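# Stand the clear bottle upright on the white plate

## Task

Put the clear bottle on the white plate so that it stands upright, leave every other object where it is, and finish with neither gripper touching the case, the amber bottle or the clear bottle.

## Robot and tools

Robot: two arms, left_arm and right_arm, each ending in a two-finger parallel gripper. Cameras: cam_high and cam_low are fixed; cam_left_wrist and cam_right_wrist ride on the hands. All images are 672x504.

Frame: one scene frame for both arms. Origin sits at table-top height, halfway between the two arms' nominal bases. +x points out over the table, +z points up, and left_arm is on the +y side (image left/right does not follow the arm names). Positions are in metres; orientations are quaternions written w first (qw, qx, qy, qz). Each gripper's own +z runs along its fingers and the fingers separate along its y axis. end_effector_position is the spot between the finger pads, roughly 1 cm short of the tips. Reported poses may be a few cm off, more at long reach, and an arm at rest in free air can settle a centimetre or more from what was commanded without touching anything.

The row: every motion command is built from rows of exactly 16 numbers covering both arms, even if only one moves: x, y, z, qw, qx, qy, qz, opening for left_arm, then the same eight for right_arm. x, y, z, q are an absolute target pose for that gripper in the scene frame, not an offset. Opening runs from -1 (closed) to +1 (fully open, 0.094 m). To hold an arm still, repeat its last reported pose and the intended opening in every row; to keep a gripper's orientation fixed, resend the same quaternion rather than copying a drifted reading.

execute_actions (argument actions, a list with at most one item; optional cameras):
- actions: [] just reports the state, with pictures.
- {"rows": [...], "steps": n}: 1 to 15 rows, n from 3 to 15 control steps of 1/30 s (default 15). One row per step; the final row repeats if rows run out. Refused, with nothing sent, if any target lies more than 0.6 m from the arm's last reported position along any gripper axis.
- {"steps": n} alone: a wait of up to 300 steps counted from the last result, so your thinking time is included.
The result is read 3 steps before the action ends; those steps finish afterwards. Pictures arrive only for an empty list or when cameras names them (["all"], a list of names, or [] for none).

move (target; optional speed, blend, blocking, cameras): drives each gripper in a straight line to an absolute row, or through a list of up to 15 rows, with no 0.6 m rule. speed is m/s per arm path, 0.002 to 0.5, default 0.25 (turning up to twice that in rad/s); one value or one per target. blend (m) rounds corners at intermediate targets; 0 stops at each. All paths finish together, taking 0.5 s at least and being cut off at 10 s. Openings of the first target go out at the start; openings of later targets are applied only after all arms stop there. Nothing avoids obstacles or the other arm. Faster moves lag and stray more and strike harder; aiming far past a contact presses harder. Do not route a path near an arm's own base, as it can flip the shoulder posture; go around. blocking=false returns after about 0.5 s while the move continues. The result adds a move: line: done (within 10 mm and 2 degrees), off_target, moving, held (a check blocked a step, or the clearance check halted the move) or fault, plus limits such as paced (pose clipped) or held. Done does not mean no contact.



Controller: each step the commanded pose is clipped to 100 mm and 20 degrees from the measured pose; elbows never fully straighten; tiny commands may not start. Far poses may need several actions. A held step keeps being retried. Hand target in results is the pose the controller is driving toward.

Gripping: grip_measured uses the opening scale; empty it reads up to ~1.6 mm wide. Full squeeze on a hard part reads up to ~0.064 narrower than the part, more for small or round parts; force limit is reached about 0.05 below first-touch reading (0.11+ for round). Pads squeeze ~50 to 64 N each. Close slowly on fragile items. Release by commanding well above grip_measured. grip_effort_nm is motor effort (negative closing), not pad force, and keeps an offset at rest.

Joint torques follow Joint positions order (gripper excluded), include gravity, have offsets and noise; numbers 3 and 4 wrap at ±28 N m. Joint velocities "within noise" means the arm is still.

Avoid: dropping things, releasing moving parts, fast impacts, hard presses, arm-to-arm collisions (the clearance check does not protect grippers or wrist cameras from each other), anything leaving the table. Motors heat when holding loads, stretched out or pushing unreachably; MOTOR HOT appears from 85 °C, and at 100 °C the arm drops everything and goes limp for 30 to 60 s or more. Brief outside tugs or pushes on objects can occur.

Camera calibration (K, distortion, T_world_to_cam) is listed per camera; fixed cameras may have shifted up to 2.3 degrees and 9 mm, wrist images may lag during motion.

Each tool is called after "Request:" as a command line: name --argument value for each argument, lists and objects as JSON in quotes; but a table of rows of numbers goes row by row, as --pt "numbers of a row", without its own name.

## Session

Request:
execute_actions --actions '[]'

Request:
zoom_image --camera "cam_high" --region '[230, 170, 560, 370]'

Scene clock: 0.00 s of 4110.00 s.
left_arm: end_effector_position=(+0.5319, +0.3113, +0.3917) grip_measured=+1.000 grip_effort_nm=n/a end_effector_quat_wxyz=(+0.404, -0.383, +0.808, +0.193) | right_arm: end_effector_position=(+0.6599, -0.7598, +0.3297) grip_measured=+1.000 grip_effort_nm=n/a end_effector_quat_wxyz=(+0.718, -0.009, +0.686, +0.118)
Joint positions: left_arm=[-0.097 1.312 1.349 -0.966 -0.725 -0.723 0.094] | right_arm=[-0.678 2.024 1.616 0.497 -0.87 0.217 0.094]
Joint velocities: within noise
Joint torques (N m): no reading
Motor temperatures (°C): left_arm=[29 27 30 28 29 25 28] | right_arm=[28 30 29 27 28 26 27]
Heat: left arm: hottest elbow 30 °C; right arm: hottest shoulder 30 °C.
Hand target: left_arm +0.5356, +0.3110, +0.4110; +0.420, -0.388, +0.800, +0.183 | right_arm +0.6626, -0.7621, +0.3457; +0.726, -0.018, +0.679, +0.110
camera_calibration:
cam_left_wrist: T_world_to_cam=[[0.786345, -0.617782, -0.00251914, -0.222551], [-0.538333, -0.683207, -0.493382, 0.733606], [0.303082, 0.389325, -0.869809, 0.14429], [0, 0, 0, 1]] pos_world=[0.526195, 0.307541, 0.486892]
cam_right_wrist: T_world_to_cam=[[0.176455, -0.97299, -0.148843, -0.805371], [-0.387332, 0.0703783, -0.91925, 0.650661], [0.904896, 0.219858, -0.364451, -0.220191], [0, 0, 0, 1]] pos_world=[0.593384, -0.780999, 0.397997]

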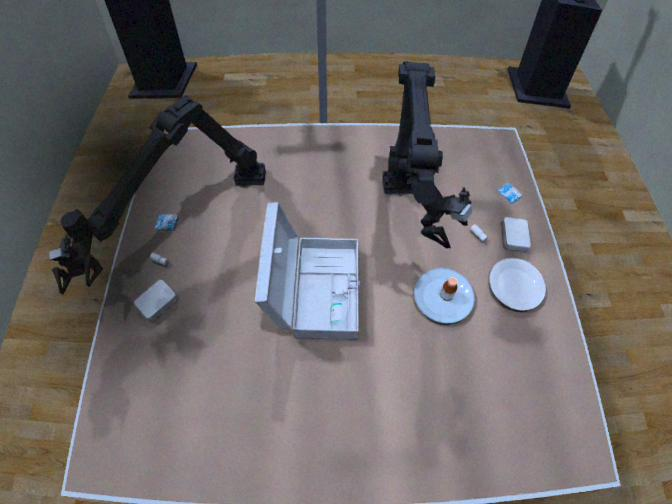

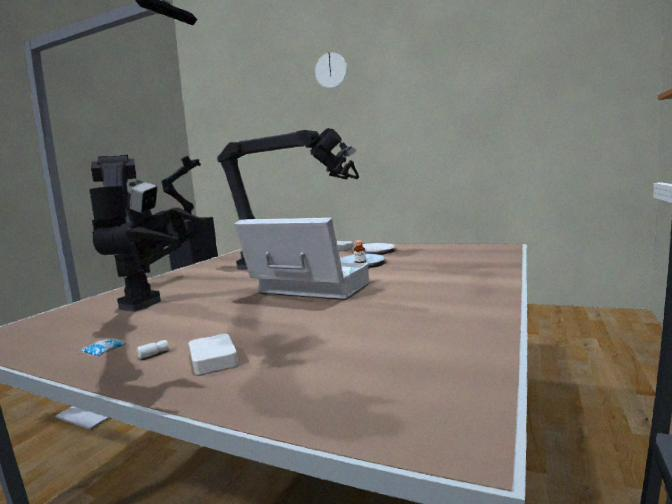

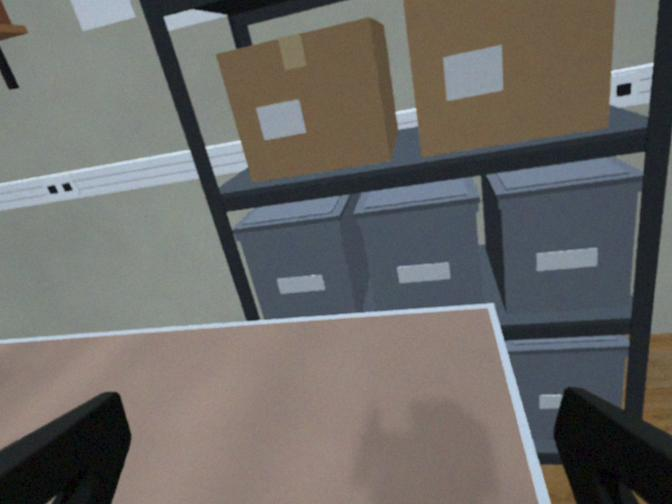

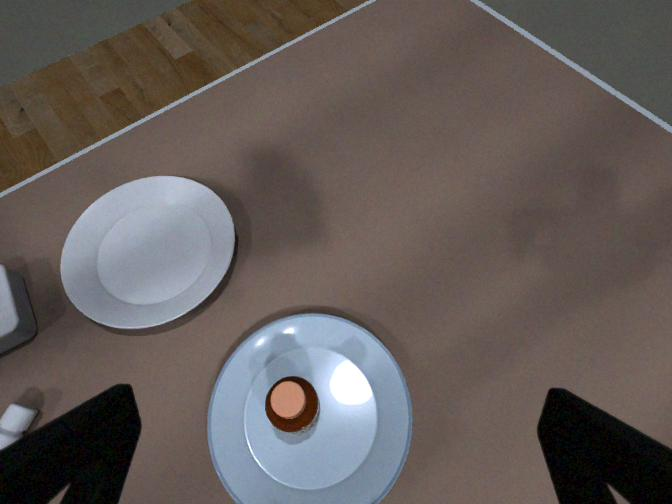

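Scaled by 1.527 from the camera's 672x504 image, which has a finer 960x720 frame.

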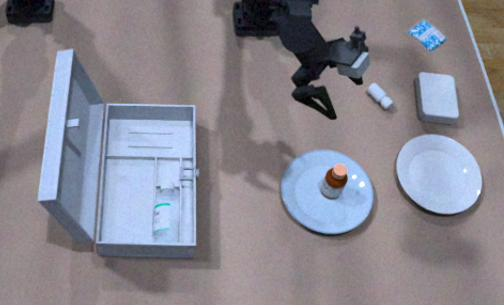

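Request:
zoom_image --camera "cam_high" --region '[290, 230, 370, 345]'

Scaled by 4.383 from the camera's 672x504 image, which has a finer 960x720 frame.

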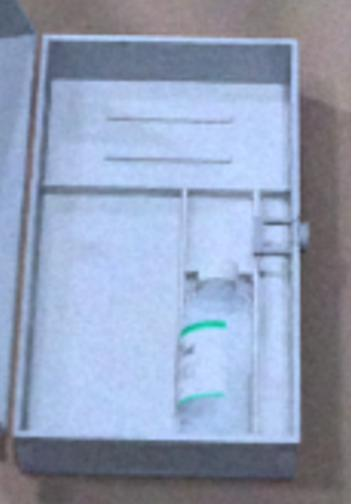

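Request:
move --target '[0.604,0.005,0.19,0,0.035,0.9994,0,1,0.6599,-0.7598,0.3297,0.718,-0.009,0.686,0.118,1]' --speed 0.5 --cameras '["cam_right_wrist","cam_left_wrist","cam_low","cam_high"]'

Scene clock: 3.17 s of 4110.00 s.
left_arm: end_effector_position=(+0.5912, +0.0134, +0.1586) grip_measured=+1.000 grip_effort_nm=-0.007 end_effector_quat_wxyz=(-0.029, +0.028, +0.999, +0.013) | right_arm: end_effector_position=(+0.6599, -0.7598, +0.3297) grip_measured=+1.000 grip_effort_nm=0.007 end_effector_quat_wxyz=(+0.718, -0.009, +0.686, +0.118)
Joint positions: left_arm=[-0.395 2.012 1.839 -1.461 -0.004 -0.332 0.094] | right_arm=[-0.678 2.024 1.616 0.497 -0.87 0.217 0.094]
Joint velocities: within noise
Joint torques (N m): left_arm=[-0.79 -22.48 12.03 -0.09 0.13 0.18] | right_arm=[0.38 -17.32 11.32 2.43 0.03 0.05]
Motor temperatures (°C): left_arm=[29 27 31 28 29 25 27] | right_arm=[28 31 30 27 28 26 27]
Heat: left arm: hottest elbow 31 °C; right arm: hottest shoulder 31 °C.
Hand target: left_arm +0.6026, +0.0057, +0.1901; +0.000, +0.035, +0.999, +0.000 | right_arm +0.6599, -0.7597, +0.3297; +0.718, -0.009, +0.686, +0.118
Off the commanded pose: left_arm 0.035 m, 4 deg | right_arm 0.000 m, 0 deg.
Kept back: nothing.
move: off_target (left_arm)
camera_calibration:
cam_left_wrist: T_world_to_cam=[[-0.0461709, -0.998141, -0.0397878, 0.0493783], [-0.891073, 0.0231501, 0.45327, 0.495904], [-0.451506, 0.0563817, -0.890485, 0.493372], [0, 0, 0, 1]] pos_world=[0.666927, 0.00998909, 0.216526]
cam_right_wrist: T_world_to_cam=[[0.176455, -0.97299, -0.148843, -0.805371], [-0.387332, 0.0703783, -0.91925, 0.650661], [0.904896, 0.219858, -0.364451, -0.220191], [0, 0, 0, 1]] pos_world=[0.593384, -0.780999, 0.397997]

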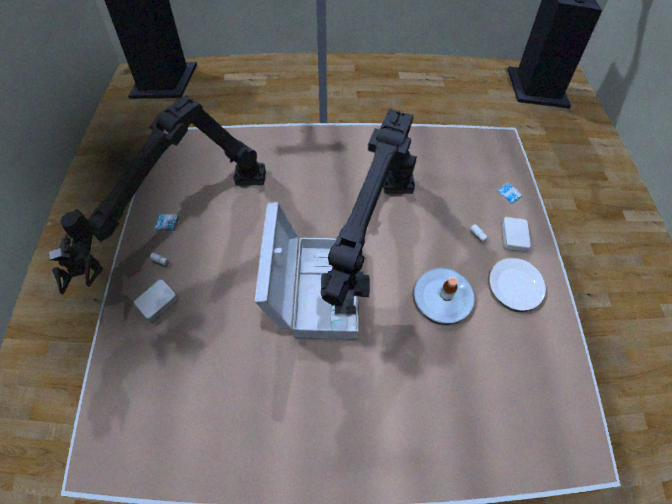

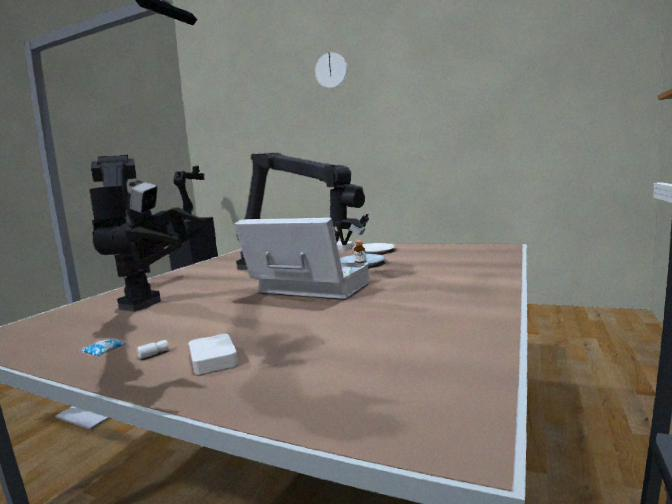

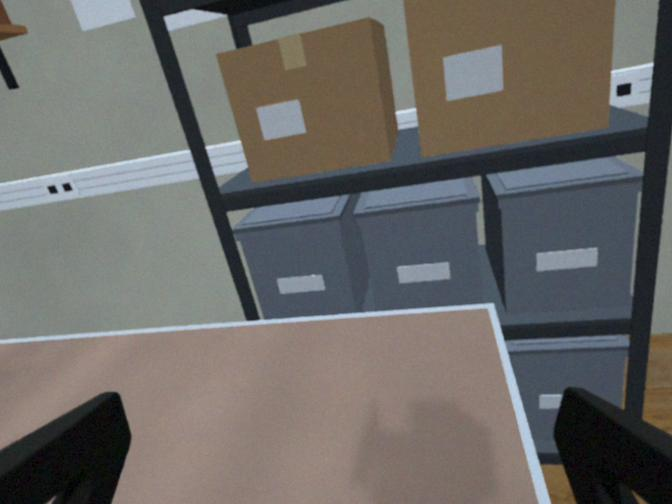

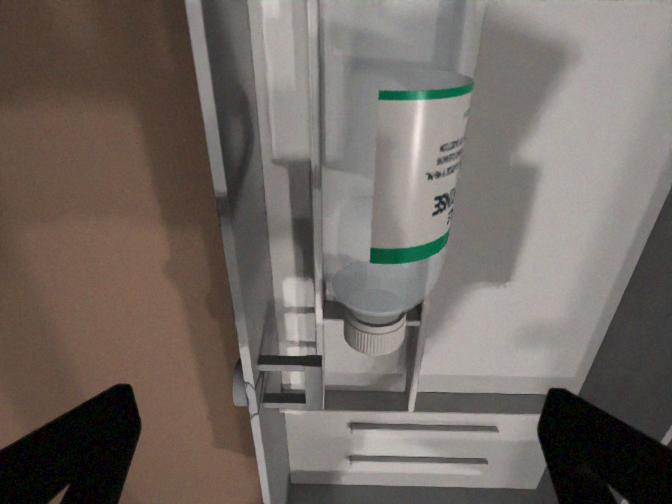

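Request:
move --pt "0.584 -0.014 0.12 0 0.035 0.9994 0 1 0.6599 -0.7598 0.3297 0.718 -0.009 0.686 0.118 1" --pt "0.583 -0.012 0.07 0 0.035 0.9994 0 1 0.6599 -0.7598 0.3297 0.718 -0.009 0.686 0.118 1" --speed '[0.25,0.15]' --blend 0.01 --cameras '["cam_left_wrist"]'

Scene clock: 4.60 s of 4110.00 s.
left_arm: end_effector_position=(+0.5800, -0.0079, +0.0661) grip_measured=+1.000 grip_effort_nm=-0.007 end_effector_quat_wxyz=(-0.008, +0.039, +0.999, +0.005) | right_arm: end_effector_position=(+0.6599, -0.7598, +0.3297) grip_measured=+1.000 grip_effort_nm=0.012 end_effector_quat_wxyz=(+0.718, -0.009, +0.686, +0.118)
Joint positions: left_arm=[-0.435 2.05 1.648 -1.188 -0.003 -0.349 0.094] | right_arm=[-0.678 2.024 1.616 0.497 -0.87 0.217 0.094]
Joint velocities: within noise
Joint torques (N m): left_arm=[-0.79 -21.42 7.65 0.85 0.1 -0.02] | right_arm=[0.44 -17.2 11.32 2.43 0.02 0.05]
Motor temperatures (°C): left_arm=[29 27 31 28 29 25 27] | right_arm=[28 31 31 27 28 26 27]
Heat: left arm: hottest elbow 31 °C; right arm: hottest shoulder 31 °C.
Hand target: left_arm +0.5831, -0.0119, +0.0701; +0.000, +0.035, +0.999, +0.000 | right_arm +0.6599, -0.7597, +0.3297; +0.718, -0.009, +0.686, +0.118
Off the commanded pose: left_arm 0.006 m, 1 deg | right_arm 0.000 m, 0 deg.
Kept back: nothing.
move: done
camera_calibration:
cam_left_wrist: T_world_to_cam=[[-0.0668905, -0.997477, -0.02379, 0.0349104], [-0.908308, 0.0510087, 0.415181, 0.54113], [-0.41292, 0.0493803, -0.909428, 0.385986], [0, 0, 0, 1]] pos_world=[0.653229, -0.0118401, 0.12719]
Images, in order (width x height): cam_left_wrist 672x504.

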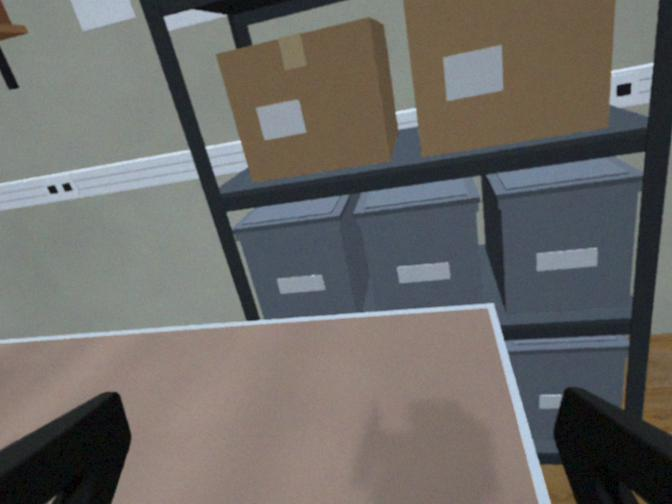

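Request:
move --target '[0.572,-0.011,0.058,0,0.035,0.9994,0,1,0.6599,-0.7598,0.3297,0.718,-0.009,0.686,0.118,1]' --speed 0.15 --cameras '["cam_right_wrist"]'

Scene clock: 5.53 s of 4110.00 s.
left_arm: end_effector_position=(+0.5710, -0.0079, +0.0496) grip_measured=+1.000 grip_effort_nm=0.002 end_effector_quat_wxyz=(-0.010, +0.038, +0.999, +0.004) | right_arm: end_effector_position=(+0.6599, -0.7598, +0.3297) grip_measured=+1.000 grip_effort_nm=0.007 end_effector_quat_wxyz=(+0.718, -0.009, +0.686, +0.118)
Joint positions: left_arm=[-0.44 2.05 1.601 -1.143 0.001 -0.357 0.094] | right_arm=[-0.678 2.024 1.616 0.497 -0.87 0.217 0.094]
Joint velocities: within noise
Joint torques (N m): left_arm=[-0.85 -22.01 6.84 0.76 -0.05 -0.01] | right_arm=[0.44 -17.26 11.3 2.44 0.03 0.05]
Motor temperatures (°C): left_arm=[29 28 31 28 29 25 27] | right_arm=[28 31 31 27 28 26 27]
Heat: left arm: hottest elbow 31 °C; right arm: hottest shoulder 31 °C.
Hand target: left_arm +0.5719, -0.0110, +0.0579; +0.000, +0.035, +0.999, +0.000 | right_arm +0.6599, -0.7597, +0.3297; +0.718, -0.009, +0.686, +0.118
Off the commanded pose: left_arm 0.009 m, 1 deg | right_arm 0.000 m, 0 deg.
Kept back: nothing.
move: done
camera_calibration:
cam_right_wrist: T_world_to_cam=[[0.176455, -0.97299, -0.148843, -0.805371], [-0.387332, 0.0703783, -0.91925, 0.650661], [0.904896, 0.219858, -0.364451, -0.220191], [0, 0, 0, 1]] pos_world=[0.593384, -0.780999, 0.397997]
Images, in order (width x height): cam_right_wrist 672x504.

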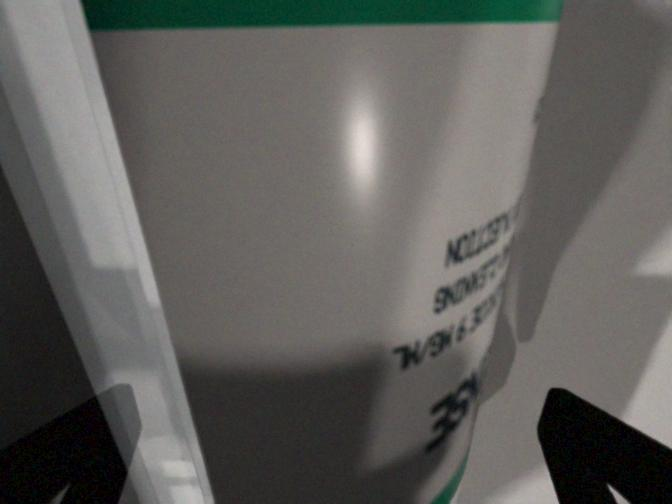

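Request:
move --pt "0.571 -0.011 0.073 0 0.035 0.9994 0 1 0.6599 -0.7598 0.3297 0.718 -0.009 0.686 0.118 1" --pt "0.571 -0.011 0.073 0 0.035 0.9994 0 0.0 0.6599 -0.7598 0.3297 0.718 -0.009 0.686 0.118 1" --speed 0.12 --cameras '[]'

Scene clock: 7.07 s of 4110.00 s.
left_arm: end_effector_position=(+0.5683, -0.0031, +0.0561) grip_measured=+0.162 grip_effort_nm=-1.033 end_effector_quat_wxyz=(-0.014, +0.035, +0.999, +0.009) | right_arm: end_effector_position=(+0.6599, -0.7598, +0.3297) grip_measured=+1.000 grip_effort_nm=0.007 end_effector_quat_wxyz=(+0.718, -0.009, +0.686, +0.118)
Joint positions: left_arm=[-0.436 2.038 1.6 -1.165 -0.005 -0.358 0.055] | right_arm=[-0.678 2.024 1.616 0.497 -0.87 0.217 0.094]
Joint velocities: within noise
Joint torques (N m): left_arm=[-1.26 -22.42 7.88 0.34 0.23 0.01] | right_arm=[0.32 -17.2 11.33 2.44 0.03 0.05]
Motor temperatures (°C): left_arm=[29 28 32 28 29 25 28] | right_arm=[28 31 31 27 28 26 27]
Heat: left arm: hottest elbow 32 °C; right arm: hottest shoulder 31 °C.
Hand target: left_arm +0.5708, -0.0108, +0.0730; +0.000, +0.035, +0.999, +0.000 | right_arm +0.6599, -0.7597, +0.3297; +0.718, -0.009, +0.686, +0.118
Off the commanded pose: left_arm 0.019 m, 2 deg | right_arm 0.000 m, 0 deg.
Kept back: nothing.
move: off_target (left_arm); target 2's new opening was sent with left_arm's hand 0.018 m and 1 deg from that target
No camera images: "cameras" was empty.

Request:
move --pt "0.571 -0.01 0.13 0 0.035 0.9994 0 -0.05 0.6599 -0.7598 0.3297 0.718 -0.009 0.686 0.118 1" --pt "0.56 0.05 0.3 0 0.035 0.9994 0 -0.05 0.6599 -0.7598 0.3297 0.718 -0.009 0.686 0.118 1" --pt "0.54 0.35 0.33 0 -0.15 0.9887 0 -0.05 0.6599 -0.7598 0.3297 0.718 -0.009 0.686 0.118 1" --pt "0.525 0.643 0.24 0 -0.2588 0.966 0 -0.05 0.6599 -0.7598 0.3297 0.718 -0.009 0.686 0.118 1" --speed '[0.15,0.4,0.4,0.35]' --blend '[0.02,0.06,0.08,0]' --cameras '["cam_high","cam_low","cam_right_wrist"]'

Request:
zoom_image --camera "cam_low" --region '[330, 170, 420, 270]'

Scene clock: 10.43 s of 4110.00 s.
left_arm: end_effector_position=(+0.5073, +0.6375, +0.1945) grip_measured=+0.160 grip_effort_nm=-1.043 end_effector_quat_wxyz=(-0.044, -0.269, +0.962, -0.018) | right_arm: end_effector_position=(+0.6599, -0.7598, +0.3297) grip_measured=+1.000 grip_effort_nm=0.007 end_effector_quat_wxyz=(+0.718, -0.009, +0.686, +0.118)
Joint positions: left_arm=[0.684 2.066 2.019 -1.619 -0.003 0.147 0.055] | right_arm=[-0.678 2.024 1.616 0.497 -0.87 0.217 0.094]
Joint velocities: within noise
Joint torques (N m): left_arm=[-1.32 -24.35 13.5 -0.03 0.15 0.21] | right_arm=[0.38 -17.2 11.32 2.43 0.02 0.05]
Motor temperatures (°C): left_arm=[29 28 32 28 29 25 28] | right_arm=[28 32 32 27 28 26 27]
Heat: left arm: hottest elbow 32 °C; right arm: hottest shoulder 32 °C.
Hand target: left_arm +0.5225, +0.6410, +0.2399; +0.000, -0.259, +0.966, +0.000 | right_arm +0.6599, -0.7597, +0.3297; +0.718, -0.009, +0.686, +0.118
Off the commanded pose: left_arm 0.049 m, 6 deg | right_arm 0.000 m, 0 deg.
Kept back: nothing.
move: off_target (left_arm); limits=paced
camera_calibration:
cam_right_wrist: T_world_to_cam=[[0.176455, -0.97299, -0.148843, -0.805371], [-0.387332, 0.0703783, -0.91925, 0.650661], [0.904896, 0.219858, -0.364451, -0.220191], [0, 0, 0, 1]] pos_world=[0.593384, -0.780999, 0.397997]
Images, in order (width x height): cam_high 672x504, cam_low 672x504, cam_right_wrist 672x504.

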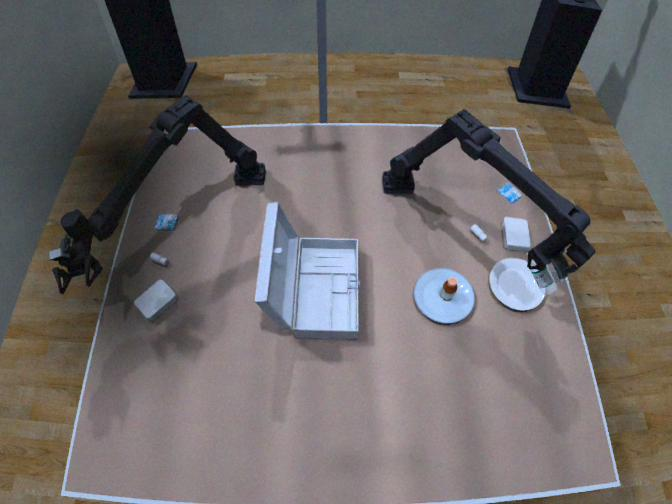

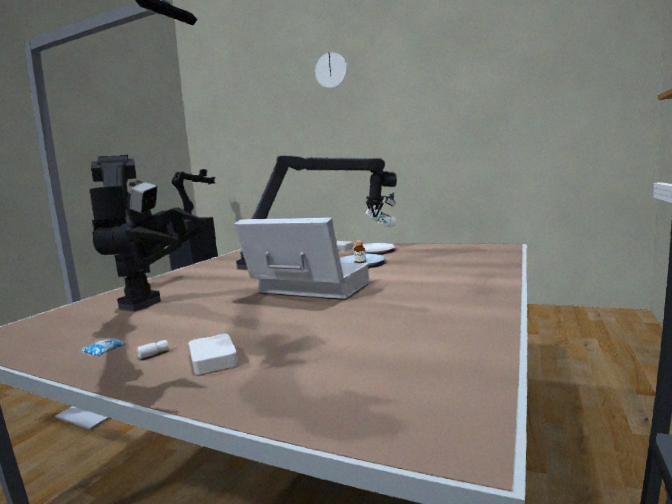

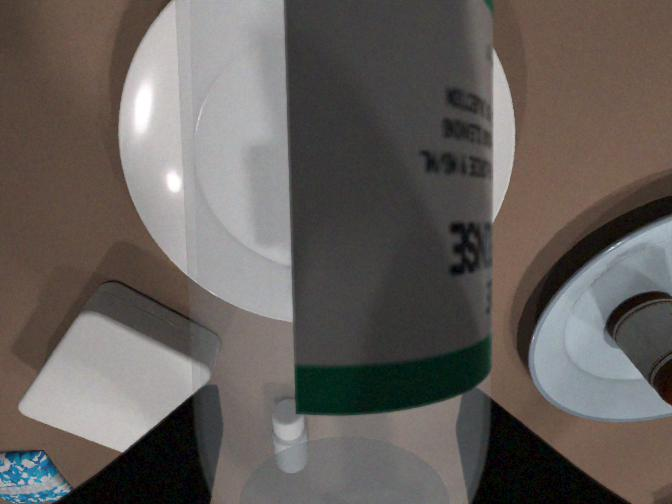

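Scaled by 5.040 from the camera's 672x504 image, which has a finer 960x720 frame.

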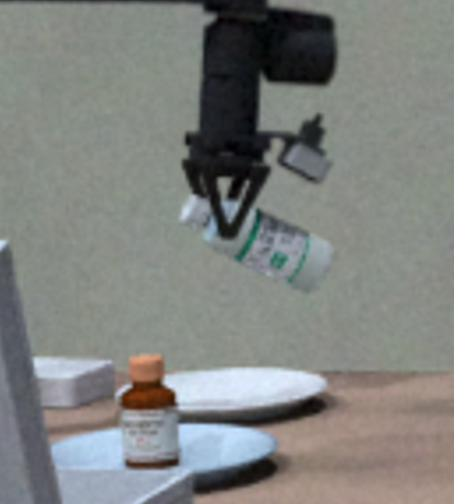

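Request:
move --pt "0.52 0.643 0.185 0 -0.2588 0.966 0 -0.05 0.6599 -0.7598 0.3297 0.718 -0.009 0.686 0.118 1" --pt "0.52 0.643 0.185 0 -0.2588 0.966 0 0.1 0.6599 -0.7598 0.3297 0.718 -0.009 0.686 0.118 1" --pt "0.52 0.643 0.185 0 -0.2588 0.966 0 0.125 0.6599 -0.7598 0.3297 0.718 -0.009 0.686 0.118 1" --speed 0.2 --cameras '["cam_high","cam_low"]'

Request:
zoom_image --camera "cam_low" --region '[330, 170, 420, 270]'

Scene clock: 13.17 s of 4110.00 s.
left_arm: end_effector_position=(+0.5113, +0.6408, +0.1582) grip_measured=+0.160 grip_effort_nm=-1.023 end_effector_quat_wxyz=(-0.029, -0.266, +0.963, -0.011) | right_arm: end_effector_position=(+0.6599, -0.7598, +0.3297) grip_measured=+1.000 grip_effort_nm=0.002 end_effector_quat_wxyz=(+0.718, -0.009, +0.686, +0.118)
Joint positions: left_arm=[0.684 2.067 1.927 -1.492 -0.003 0.153 0.055] | right_arm=[-0.678 2.024 1.616 0.497 -0.87 0.217 0.094]
Joint velocities: within noise
Joint torques (N m): left_arm=[-0.97 -24.41 9.28 0.79 0.13 0.2] | right_arm=[0.44 -17.2 11.33 2.41 0.03 0.05]
Motor temperatures (°C): left_arm=[29 29 33 28 29 25 28] | right_arm=[28 32 32 27 28 26 27]
Heat: left arm: hottest elbow 33 °C; right arm: hottest shoulder 32 °C.
Hand target: left_arm +0.5194, +0.6425, +0.1851; +0.000, -0.259, +0.966, +0.000 | right_arm +0.6599, -0.7597, +0.3297; +0.718, -0.009, +0.686, +0.118
Off the commanded pose: left_arm 0.028 m, 4 deg | right_arm 0.000 m, 0 deg.
Kept back: nothing.
move: off_target (left_arm); target 2's new opening was sent with left_arm's hand 0.028 m and 4 deg from that target; target 3's new opening was sent with left_arm's hand 0.028 m and 4 deg from that target
Images, in order (width x height): cam_high 672x504, cam_low 672x504.

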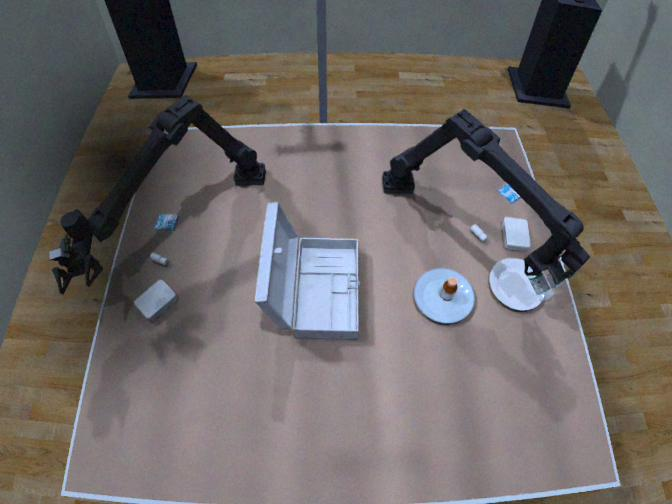

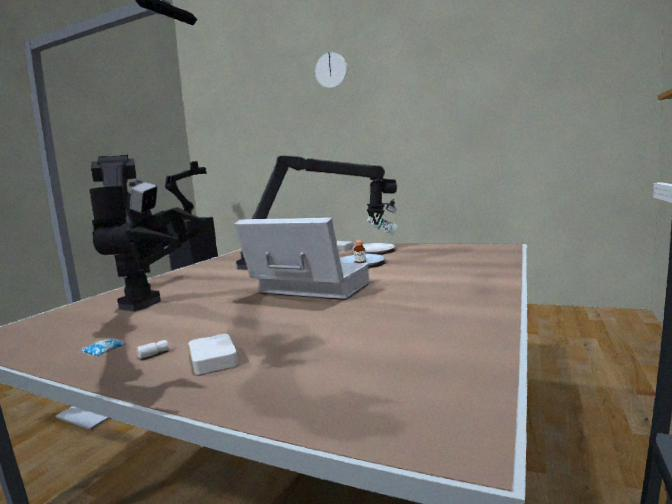

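Scaled by 5.040 from the camera's 672x504 image, which has a finer 960x720 frame.

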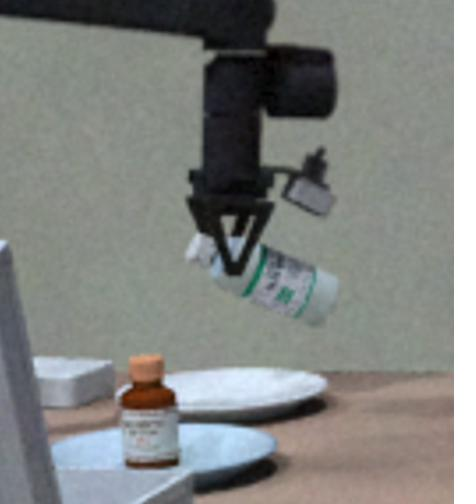

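Request:
move --pt "0.52 0.643 0.17 0 -0.2588 0.966 0 0.125 0.6599 -0.7598 0.3297 0.718 -0.009 0.686 0.118 1" --pt "0.52 0.643 0.17 0 -0.2588 0.966 0 0.145 0.6599 -0.7598 0.3297 0.718 -0.009 0.686 0.118 1" --pt "0.52 0.643 0.17 0 -0.2588 0.966 0 0.157 0.6599 -0.7598 0.3297 0.718 -0.009 0.686 0.118 1" --speed 0.15 --cameras '["cam_high","cam_low"]'

Request:
zoom_image --camera "cam_low" --region '[330, 170, 420, 270]'

Scene clock: 15.80 s of 4110.00 s.
left_arm: end_effector_position=(+0.5122, +0.6415, +0.1487) grip_measured=+0.160 grip_effort_nm=-1.028 end_effector_quat_wxyz=(-0.024, -0.266, +0.964, -0.009) | right_arm: end_effector_position=(+0.6599, -0.7598, +0.3297) grip_measured=+1.000 grip_effort_nm=0.002 end_effector_quat_wxyz=(+0.718, -0.009, +0.686, +0.118)
Joint positions: left_arm=[0.684 2.067 1.902 -1.457 -0.003 0.153 0.055] | right_arm=[-0.678 2.024 1.616 0.497 -0.87 0.217 0.094]
Joint velocities: within noise
Joint torques (N m): left_arm=[-0.97 -23.88 8.81 0.84 0.14 0.21] | right_arm=[0.44 -17.2 11.33 2.41 0.03 0.05]
Motor temperatures (°C): left_arm=[29 29 33 28 29 25 28] | right_arm=[28 32 33 27 28 26 27]
Heat: left arm: hottest elbow 33 °C; right arm: hottest elbow 33 °C.
Hand target: left_arm +0.5196, +0.6427, +0.1701; +0.000, -0.259, +0.966, +0.000 | right_arm +0.6599, -0.7597, +0.3297; +0.718, -0.009, +0.686, +0.118
Off the commanded pose: left_arm 0.023 m, 3 deg | right_arm 0.000 m, 0 deg.
Kept back: nothing.
move: off_target (left_arm); target 2's new opening was sent with left_arm's hand 0.023 m and 3 deg from that target; target 3's new opening was sent with left_arm's hand 0.023 m and 3 deg from that target
Images, in order (width x height): cam_high 672x504, cam_low 672x504.

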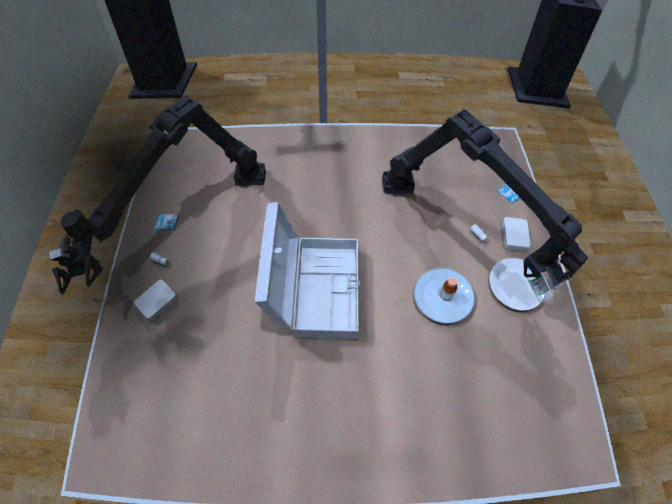

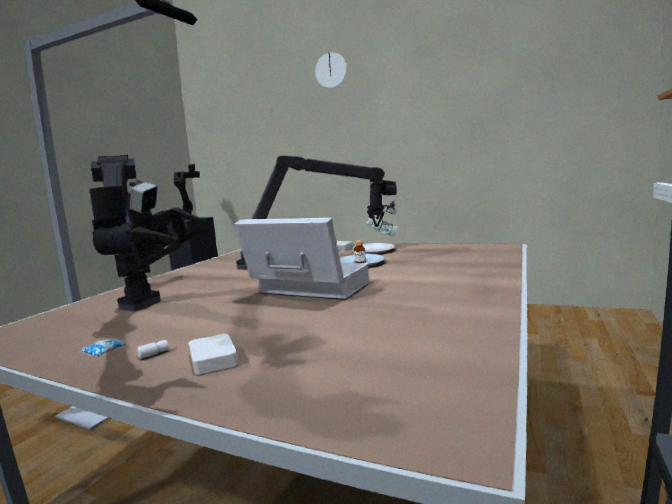

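Scaled by 5.040 from the camera's 672x504 image, which has a finer 960x720 frame.

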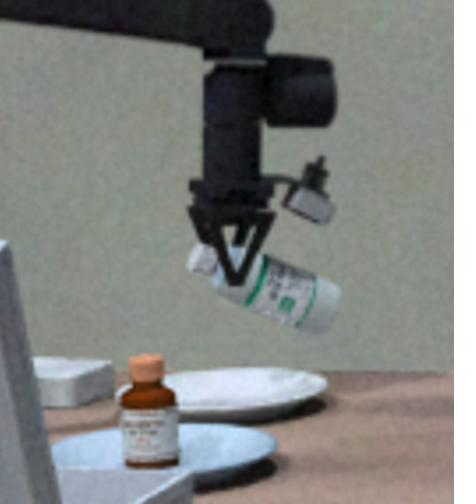

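Request:
move --pt "0.444 0.597 0.165 0 -0.2588 0.966 0 0.13 0.6599 -0.7598 0.3297 0.718 -0.009 0.686 0.118 1" --pt "0.444 0.597 0.118 0 -0.2588 0.966 0 0.13 0.6599 -0.7598 0.3297 0.718 -0.009 0.686 0.118 1" --speed '[0.25,0.1]' --blend 0.01 --cameras '["cam_high","cam_low"]'

Request:
zoom_image --camera "cam_low" --region '[330, 170, 420, 270]'

Request:
zoom_image --camera "cam_high" --region '[470, 220, 590, 330]'

Scene clock: 17.60 s of 4110.00 s.
left_arm: end_effector_position=(+0.4409, +0.5855, +0.1014) grip_measured=+0.160 grip_effort_nm=-1.033 end_effector_quat_wxyz=(-0.023, -0.257, +0.966, -0.009) | right_arm: end_effector_position=(+0.6599, -0.7598, +0.3297) grip_measured=+1.000 grip_effort_nm=0.012 end_effector_quat_wxyz=(+0.718, -0.009, +0.686, +0.118)
Joint positions: left_arm=[0.689 1.866 1.457 -1.21 -0.003 0.176 0.055] | right_arm=[-0.678 2.024 1.616 0.497 -0.87 0.217 0.094]
Joint velocities: within noise
Joint torques (N m): left_arm=[0.44 -19.84 8.32 0.85 0.13 0.2] | right_arm=[0.44 -17.26 11.3 2.43 0.03 0.05]
Motor temperatures (°C): left_arm=[29 29 33 28 29 25 28] | right_arm=[28 32 33 27 28 26 27]
Heat: left arm: hottest elbow 33 °C; right arm: hottest elbow 33 °C.
Hand target: left_arm +0.4437, +0.5968, +0.1181; +0.000, -0.259, +0.966, +0.000 | right_arm +0.6599, -0.7597, +0.3297; +0.718, -0.009, +0.686, +0.118
Off the commanded pose: left_arm 0.020 m, 3 deg | right_arm 0.000 m, 0 deg.
Kept back: nothing.
move: off_target (left_arm)
Images, in order (width x height): cam_high 672x504, cam_low 672x504.

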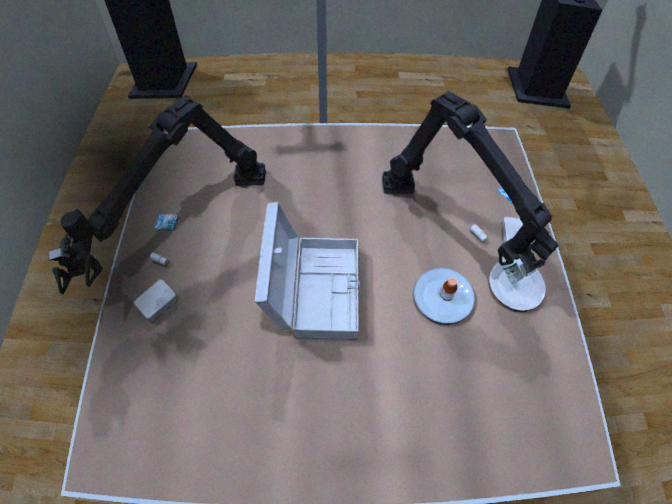

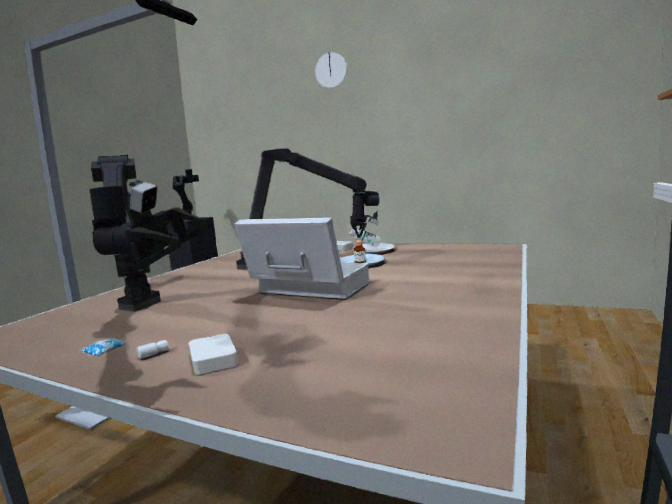

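Scaled by 5.040 from the camera's 672x504 image, which has a finer 960x720 frame.

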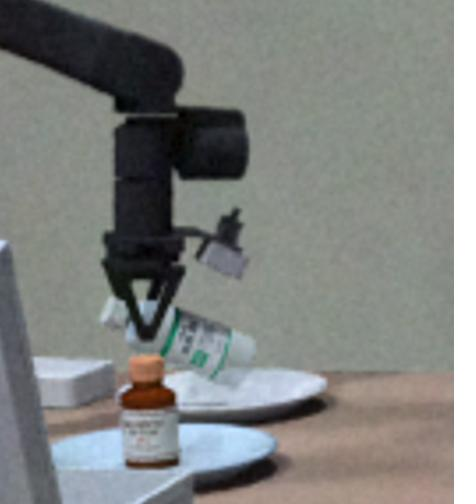

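Scaled by 4.200 from the camera's 672x504 image, which has a finer 960x720 frame.

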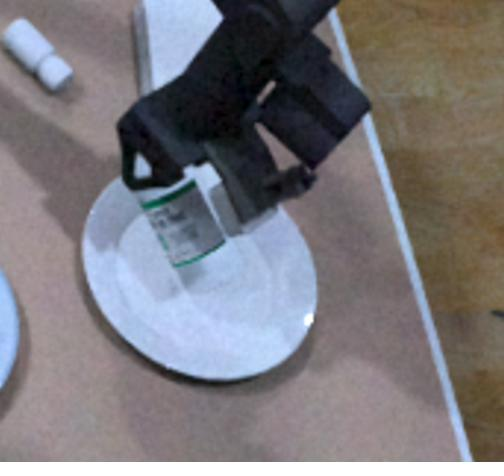

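Request:
move --pt "0.445 0.595 0.1 0 -0.2588 0.966 0 0.13 0.6599 -0.7598 0.3297 0.718 -0.009 0.686 0.118 1" --pt "0.465 0.605 0.112 0 -0.2588 0.966 0 0.13 0.6599 -0.7598 0.3297 0.718 -0.009 0.686 0.118 1" --pt "0.484 0.615 0.122 0 -0.2588 0.966 0 0.13 0.6599 -0.7598 0.3297 0.718 -0.009 0.686 0.118 1" --speed 0.08 --blend 0.006 --cameras '["cam_high","cam_low"]'

Request:
zoom_image --camera "cam_low" --region '[330, 170, 420, 270]'

Request:
zoom_image --camera "cam_high" --region '[470, 220, 590, 330]'

Scene clock: 19.13 s of 4110.00 s.
left_arm: end_effector_position=(+0.4623, +0.6035, +0.0930) grip_measured=+0.160 grip_effort_nm=-1.023 end_effector_quat_wxyz=(-0.032, -0.257, +0.966, -0.013) | right_arm: end_effector_position=(+0.6599, -0.7598, +0.3297) grip_measured=+1.000 grip_effort_nm=0.012 end_effector_quat_wxyz=(+0.718, -0.009, +0.686, +0.118)
Joint positions: left_arm=[0.689 1.954 1.568 -1.253 -0.003 0.176 0.055] | right_arm=[-0.678 2.024 1.616 0.497 -0.87 0.217 0.094]
Joint velocities: within noise
Joint torques (N m): left_arm=[-1.2 -20.6 12.11 0.02 0.18 -0.01] | right_arm=[0.38 -17.26 11.3 2.43 0.03 0.05]
Motor temperatures (°C): left_arm=[29 29 34 28 29 25 28] | right_arm=[28 33 33 27 28 26 27]
Heat: left arm: hottest elbow 34 °C; right arm: hottest shoulder 33 °C.
Hand target: left_arm +0.4826, +0.6138, +0.1226; +0.000, -0.259, +0.966, +0.000 | right_arm +0.6599, -0.7597, +0.3297; +0.718, -0.009, +0.686, +0.118
Off the commanded pose: left_arm 0.038 m, 4 deg | right_arm 0.000 m, 0 deg.
Kept back: nothing.
move: off_target (left_arm)
Images, in order (width x height): cam_high 672x504, cam_low 672x504.

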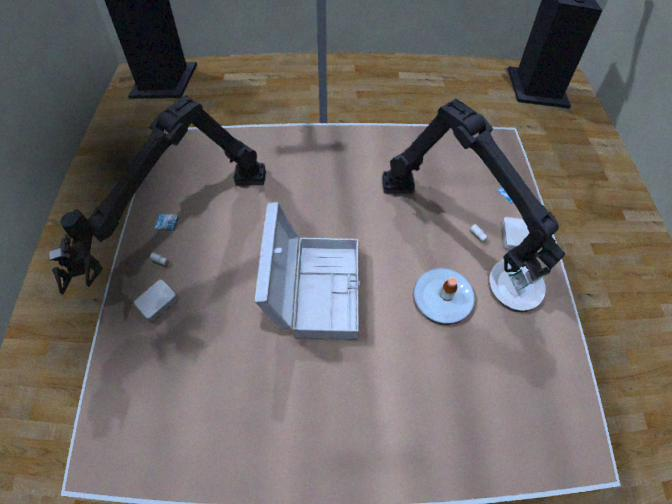

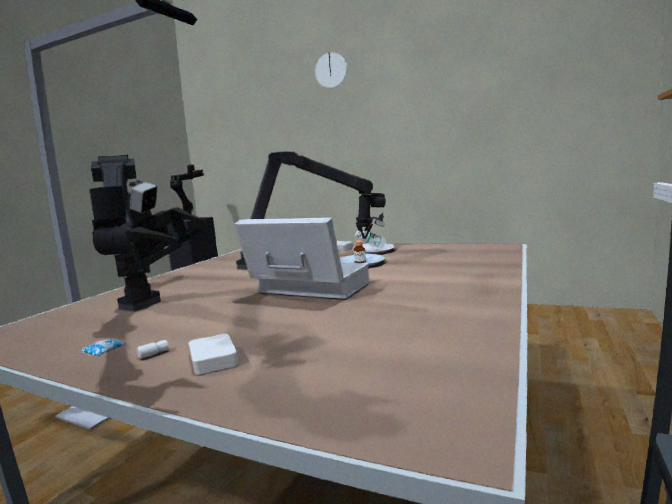

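Scaled by 5.040 from the camera's 672x504 image, which has a finer 960x720 frame.

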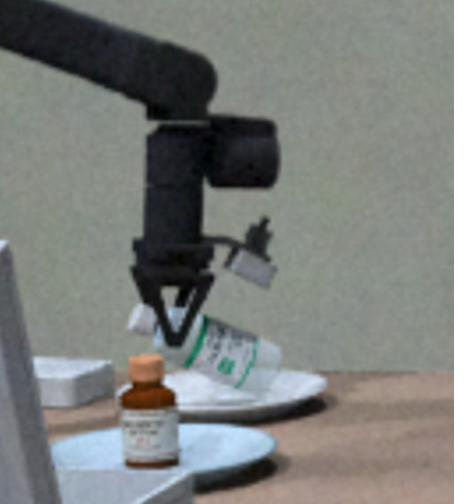

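Scaled by 4.200 from the camera's 672x504 image, which has a finer 960x720 frame.

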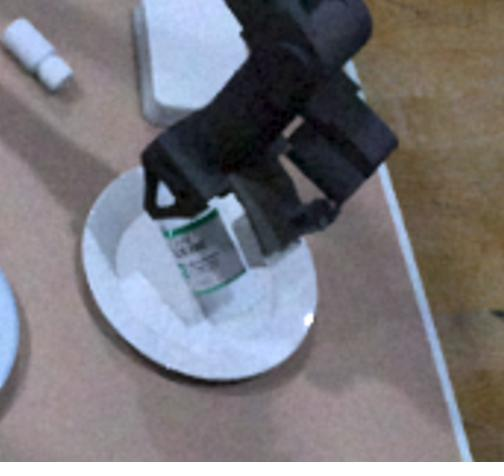

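Request:
move --pt "0.465 0.606 0.165 -0.1 -0.257 0.96 -0.027 0.1 0.6599 -0.7598 0.3297 0.718 -0.009 0.686 0.118 1" --pt "0.472 0.615 0.15 -0.2173 -0.2522 0.9412 -0.0582 0.1 0.6599 -0.7598 0.3297 0.718 -0.009 0.686 0.118 1" --speed 0.3 --blend 0.02 --cameras '["cam_high","cam_low"]'

Request:
zoom_image --camera "cam_low" --region '[330, 170, 420, 270]'

Request:
zoom_image --camera "cam_high" --region '[470, 220, 590, 330]'

Scene clock: 20.80 s of 4110.00 s.
left_arm: end_effector_position=(+0.4525, +0.6085, +0.1145) grip_measured=+0.160 grip_effort_nm=-1.028 end_effector_quat_wxyz=(-0.180, -0.252, +0.950, -0.046) | right_arm: end_effector_position=(+0.6599, -0.7598, +0.3297) grip_measured=+1.000 grip_effort_nm=0.007 end_effector_quat_wxyz=(+0.718, -0.009, +0.686, +0.118)
Joint positions: left_arm=[0.687 2.125 1.862 -1.677 -0.067 0.163 0.055] | right_arm=[-0.678 2.024 1.616 0.497 -0.87 0.217 0.094]
Joint velocities: within noise
Joint torques (N m): left_arm=[-1.67 -23.71 11.88 -0.96 -0.22 -0.02] | right_arm=[0.38 -17.26 11.32 2.43 0.03 0.05]
Motor temperatures (°C): left_arm=[29 29 35 28 29 25 29] | right_arm=[28 33 33 27 28 26 27]
Heat: left arm: hottest elbow 35 °C; right arm: hottest shoulder 33 °C.
Hand target: left_arm +0.4699, +0.6134, +0.1497; -0.148, -0.253, +0.956, -0.027 | right_arm +0.6599, -0.7597, +0.3297; +0.718, -0.009, +0.686, +0.118
Off the commanded pose: left_arm 0.041 m, 5 deg | right_arm 0.000 m, 0 deg.
joint sent to its limit (left arm) — joint 4 (wrist pitch), lower limit.
Kept back: nothing.
move: off_target (left_arm)
Images, in order (width x height): cam_high 672x504, cam_low 672x504.

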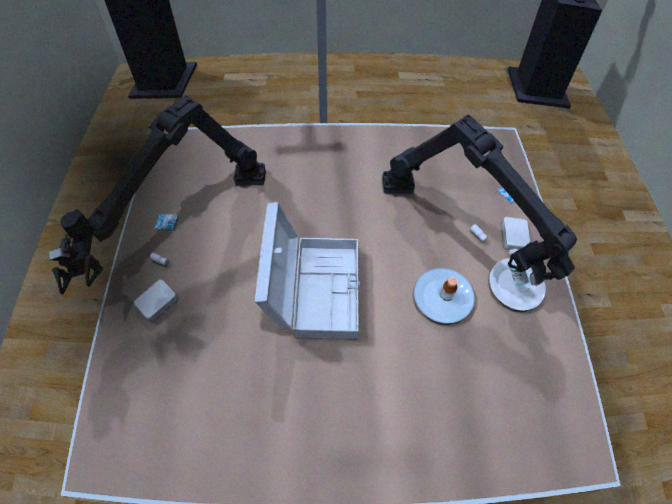

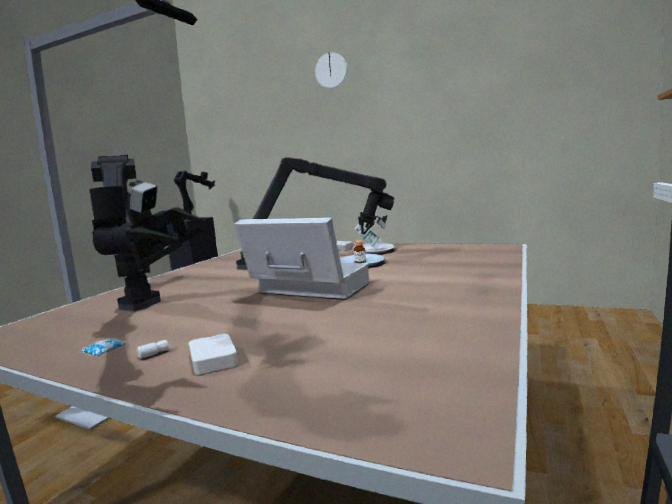

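Scaled by 5.040 from the camera's 672x504 image, which has a finer 960x720 frame.

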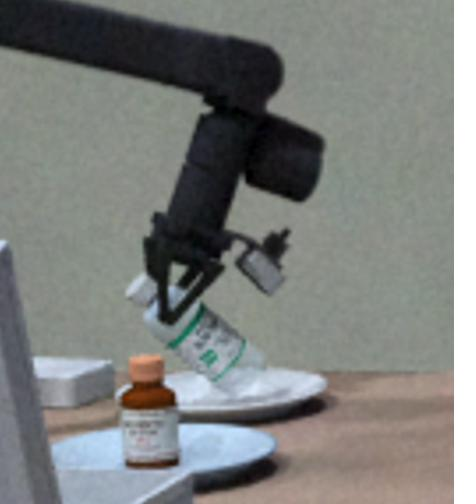

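Scaled by 4.200 from the camera's 672x504 image, which has a finer 960x720 frame.

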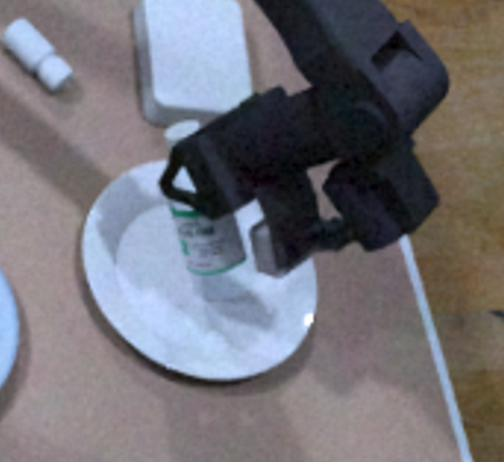

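Request:
move --pt "0.468 0.613 0.135 -0.2173 -0.2522 0.9412 -0.0582 0.13 0.6599 -0.7598 0.3297 0.718 -0.009 0.686 0.118 1" --pt "0.50 0.630 0.137 -0.2173 -0.2522 0.9412 -0.0582 0.13 0.6599 -0.7598 0.3297 0.718 -0.009 0.686 0.118 1" --pt "0.525 0.644 0.137 -0.2173 -0.2522 0.9412 -0.0582 0.13 0.6599 -0.7598 0.3297 0.718 -0.009 0.686 0.118 1" --speed 0.08 --blend 0.005 --cameras '["cam_high","cam_low"]'

Request:
zoom_image --camera "cam_low" --region '[330, 170, 420, 270]'

Request:
zoom_image --camera "cam_high" --region '[470, 220, 590, 330]'

Scene clock: 23.10 s of 4110.00 s.
left_arm: end_effector_position=(+0.5037, +0.6378, +0.1082) grip_measured=+0.160 grip_effort_nm=-1.028 end_effector_quat_wxyz=(-0.145, -0.252, +0.956, -0.028) | right_arm: end_effector_position=(+0.6599, -0.7598, +0.3297) grip_measured=+1.000 grip_effort_nm=0.012 end_effector_quat_wxyz=(+0.718, -0.009, +0.686, +0.118)
Joint positions: left_arm=[0.671 2.243 2.068 -1.684 -0.067 0.154 0.055] | right_arm=[-0.678 2.024 1.616 0.497 -0.87 0.217 0.094]
Joint velocities: within noise
Joint torques (N m): left_arm=[-1.49 -24.29 12.57 -0.49 -0.01 -0.03] | right_arm=[0.38 -17.26 11.32 2.41 0.03 0.05]
Motor temperatures (°C): left_arm=[29 30 35 28 29 25 29] | right_arm=[28 33 34 27 28 26 27]
Heat: left arm: hottest elbow 35 °C; right arm: hottest elbow 34 °C.
Hand target: left_arm +0.5230, +0.6424, +0.1368; -0.113, -0.253, +0.961, -0.012 | right_arm +0.6599, -0.7597, +0.3297; +0.718, -0.009, +0.686, +0.118
Off the commanded pose: left_arm 0.036 m, 9 deg | right_arm 0.000 m, 0 deg.
joint sent to its limit (left arm) — joint 4 (wrist pitch), lower limit.
Kept back: nothing.
move: off_target (left_arm)
Images, in order (width x height): cam_high 672x504, cam_low 672x504.

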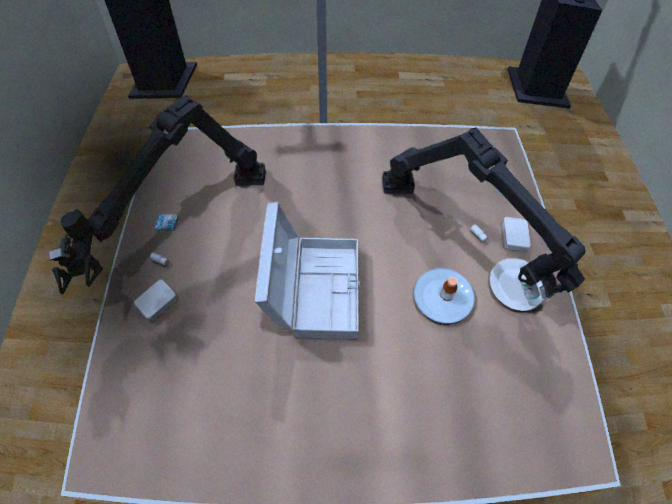

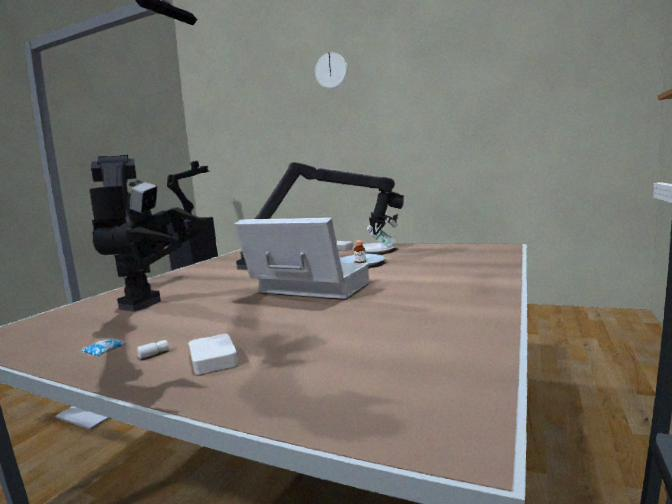

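Scaled by 5.040 from the camera's 672x504 image, which has a finer 960x720 frame.

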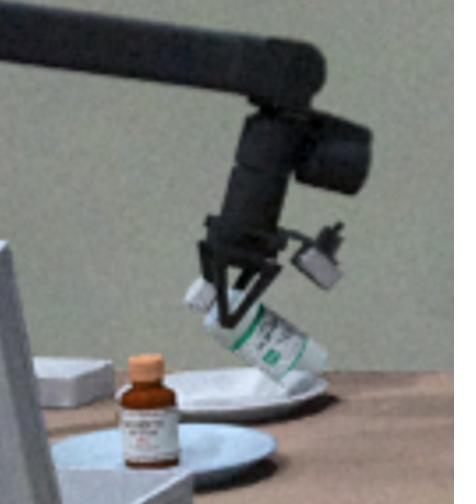

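Scaled by 4.200 from the camera's 672x504 image, which has a finer 960x720 frame.

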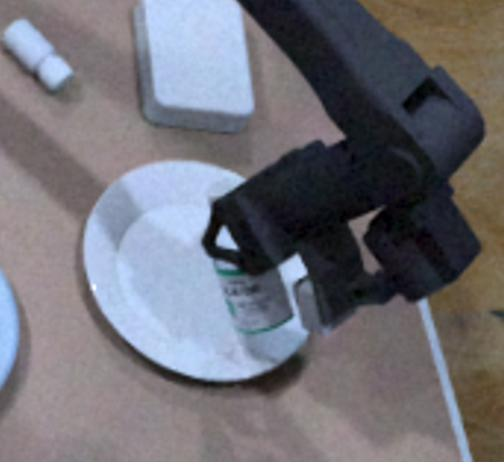

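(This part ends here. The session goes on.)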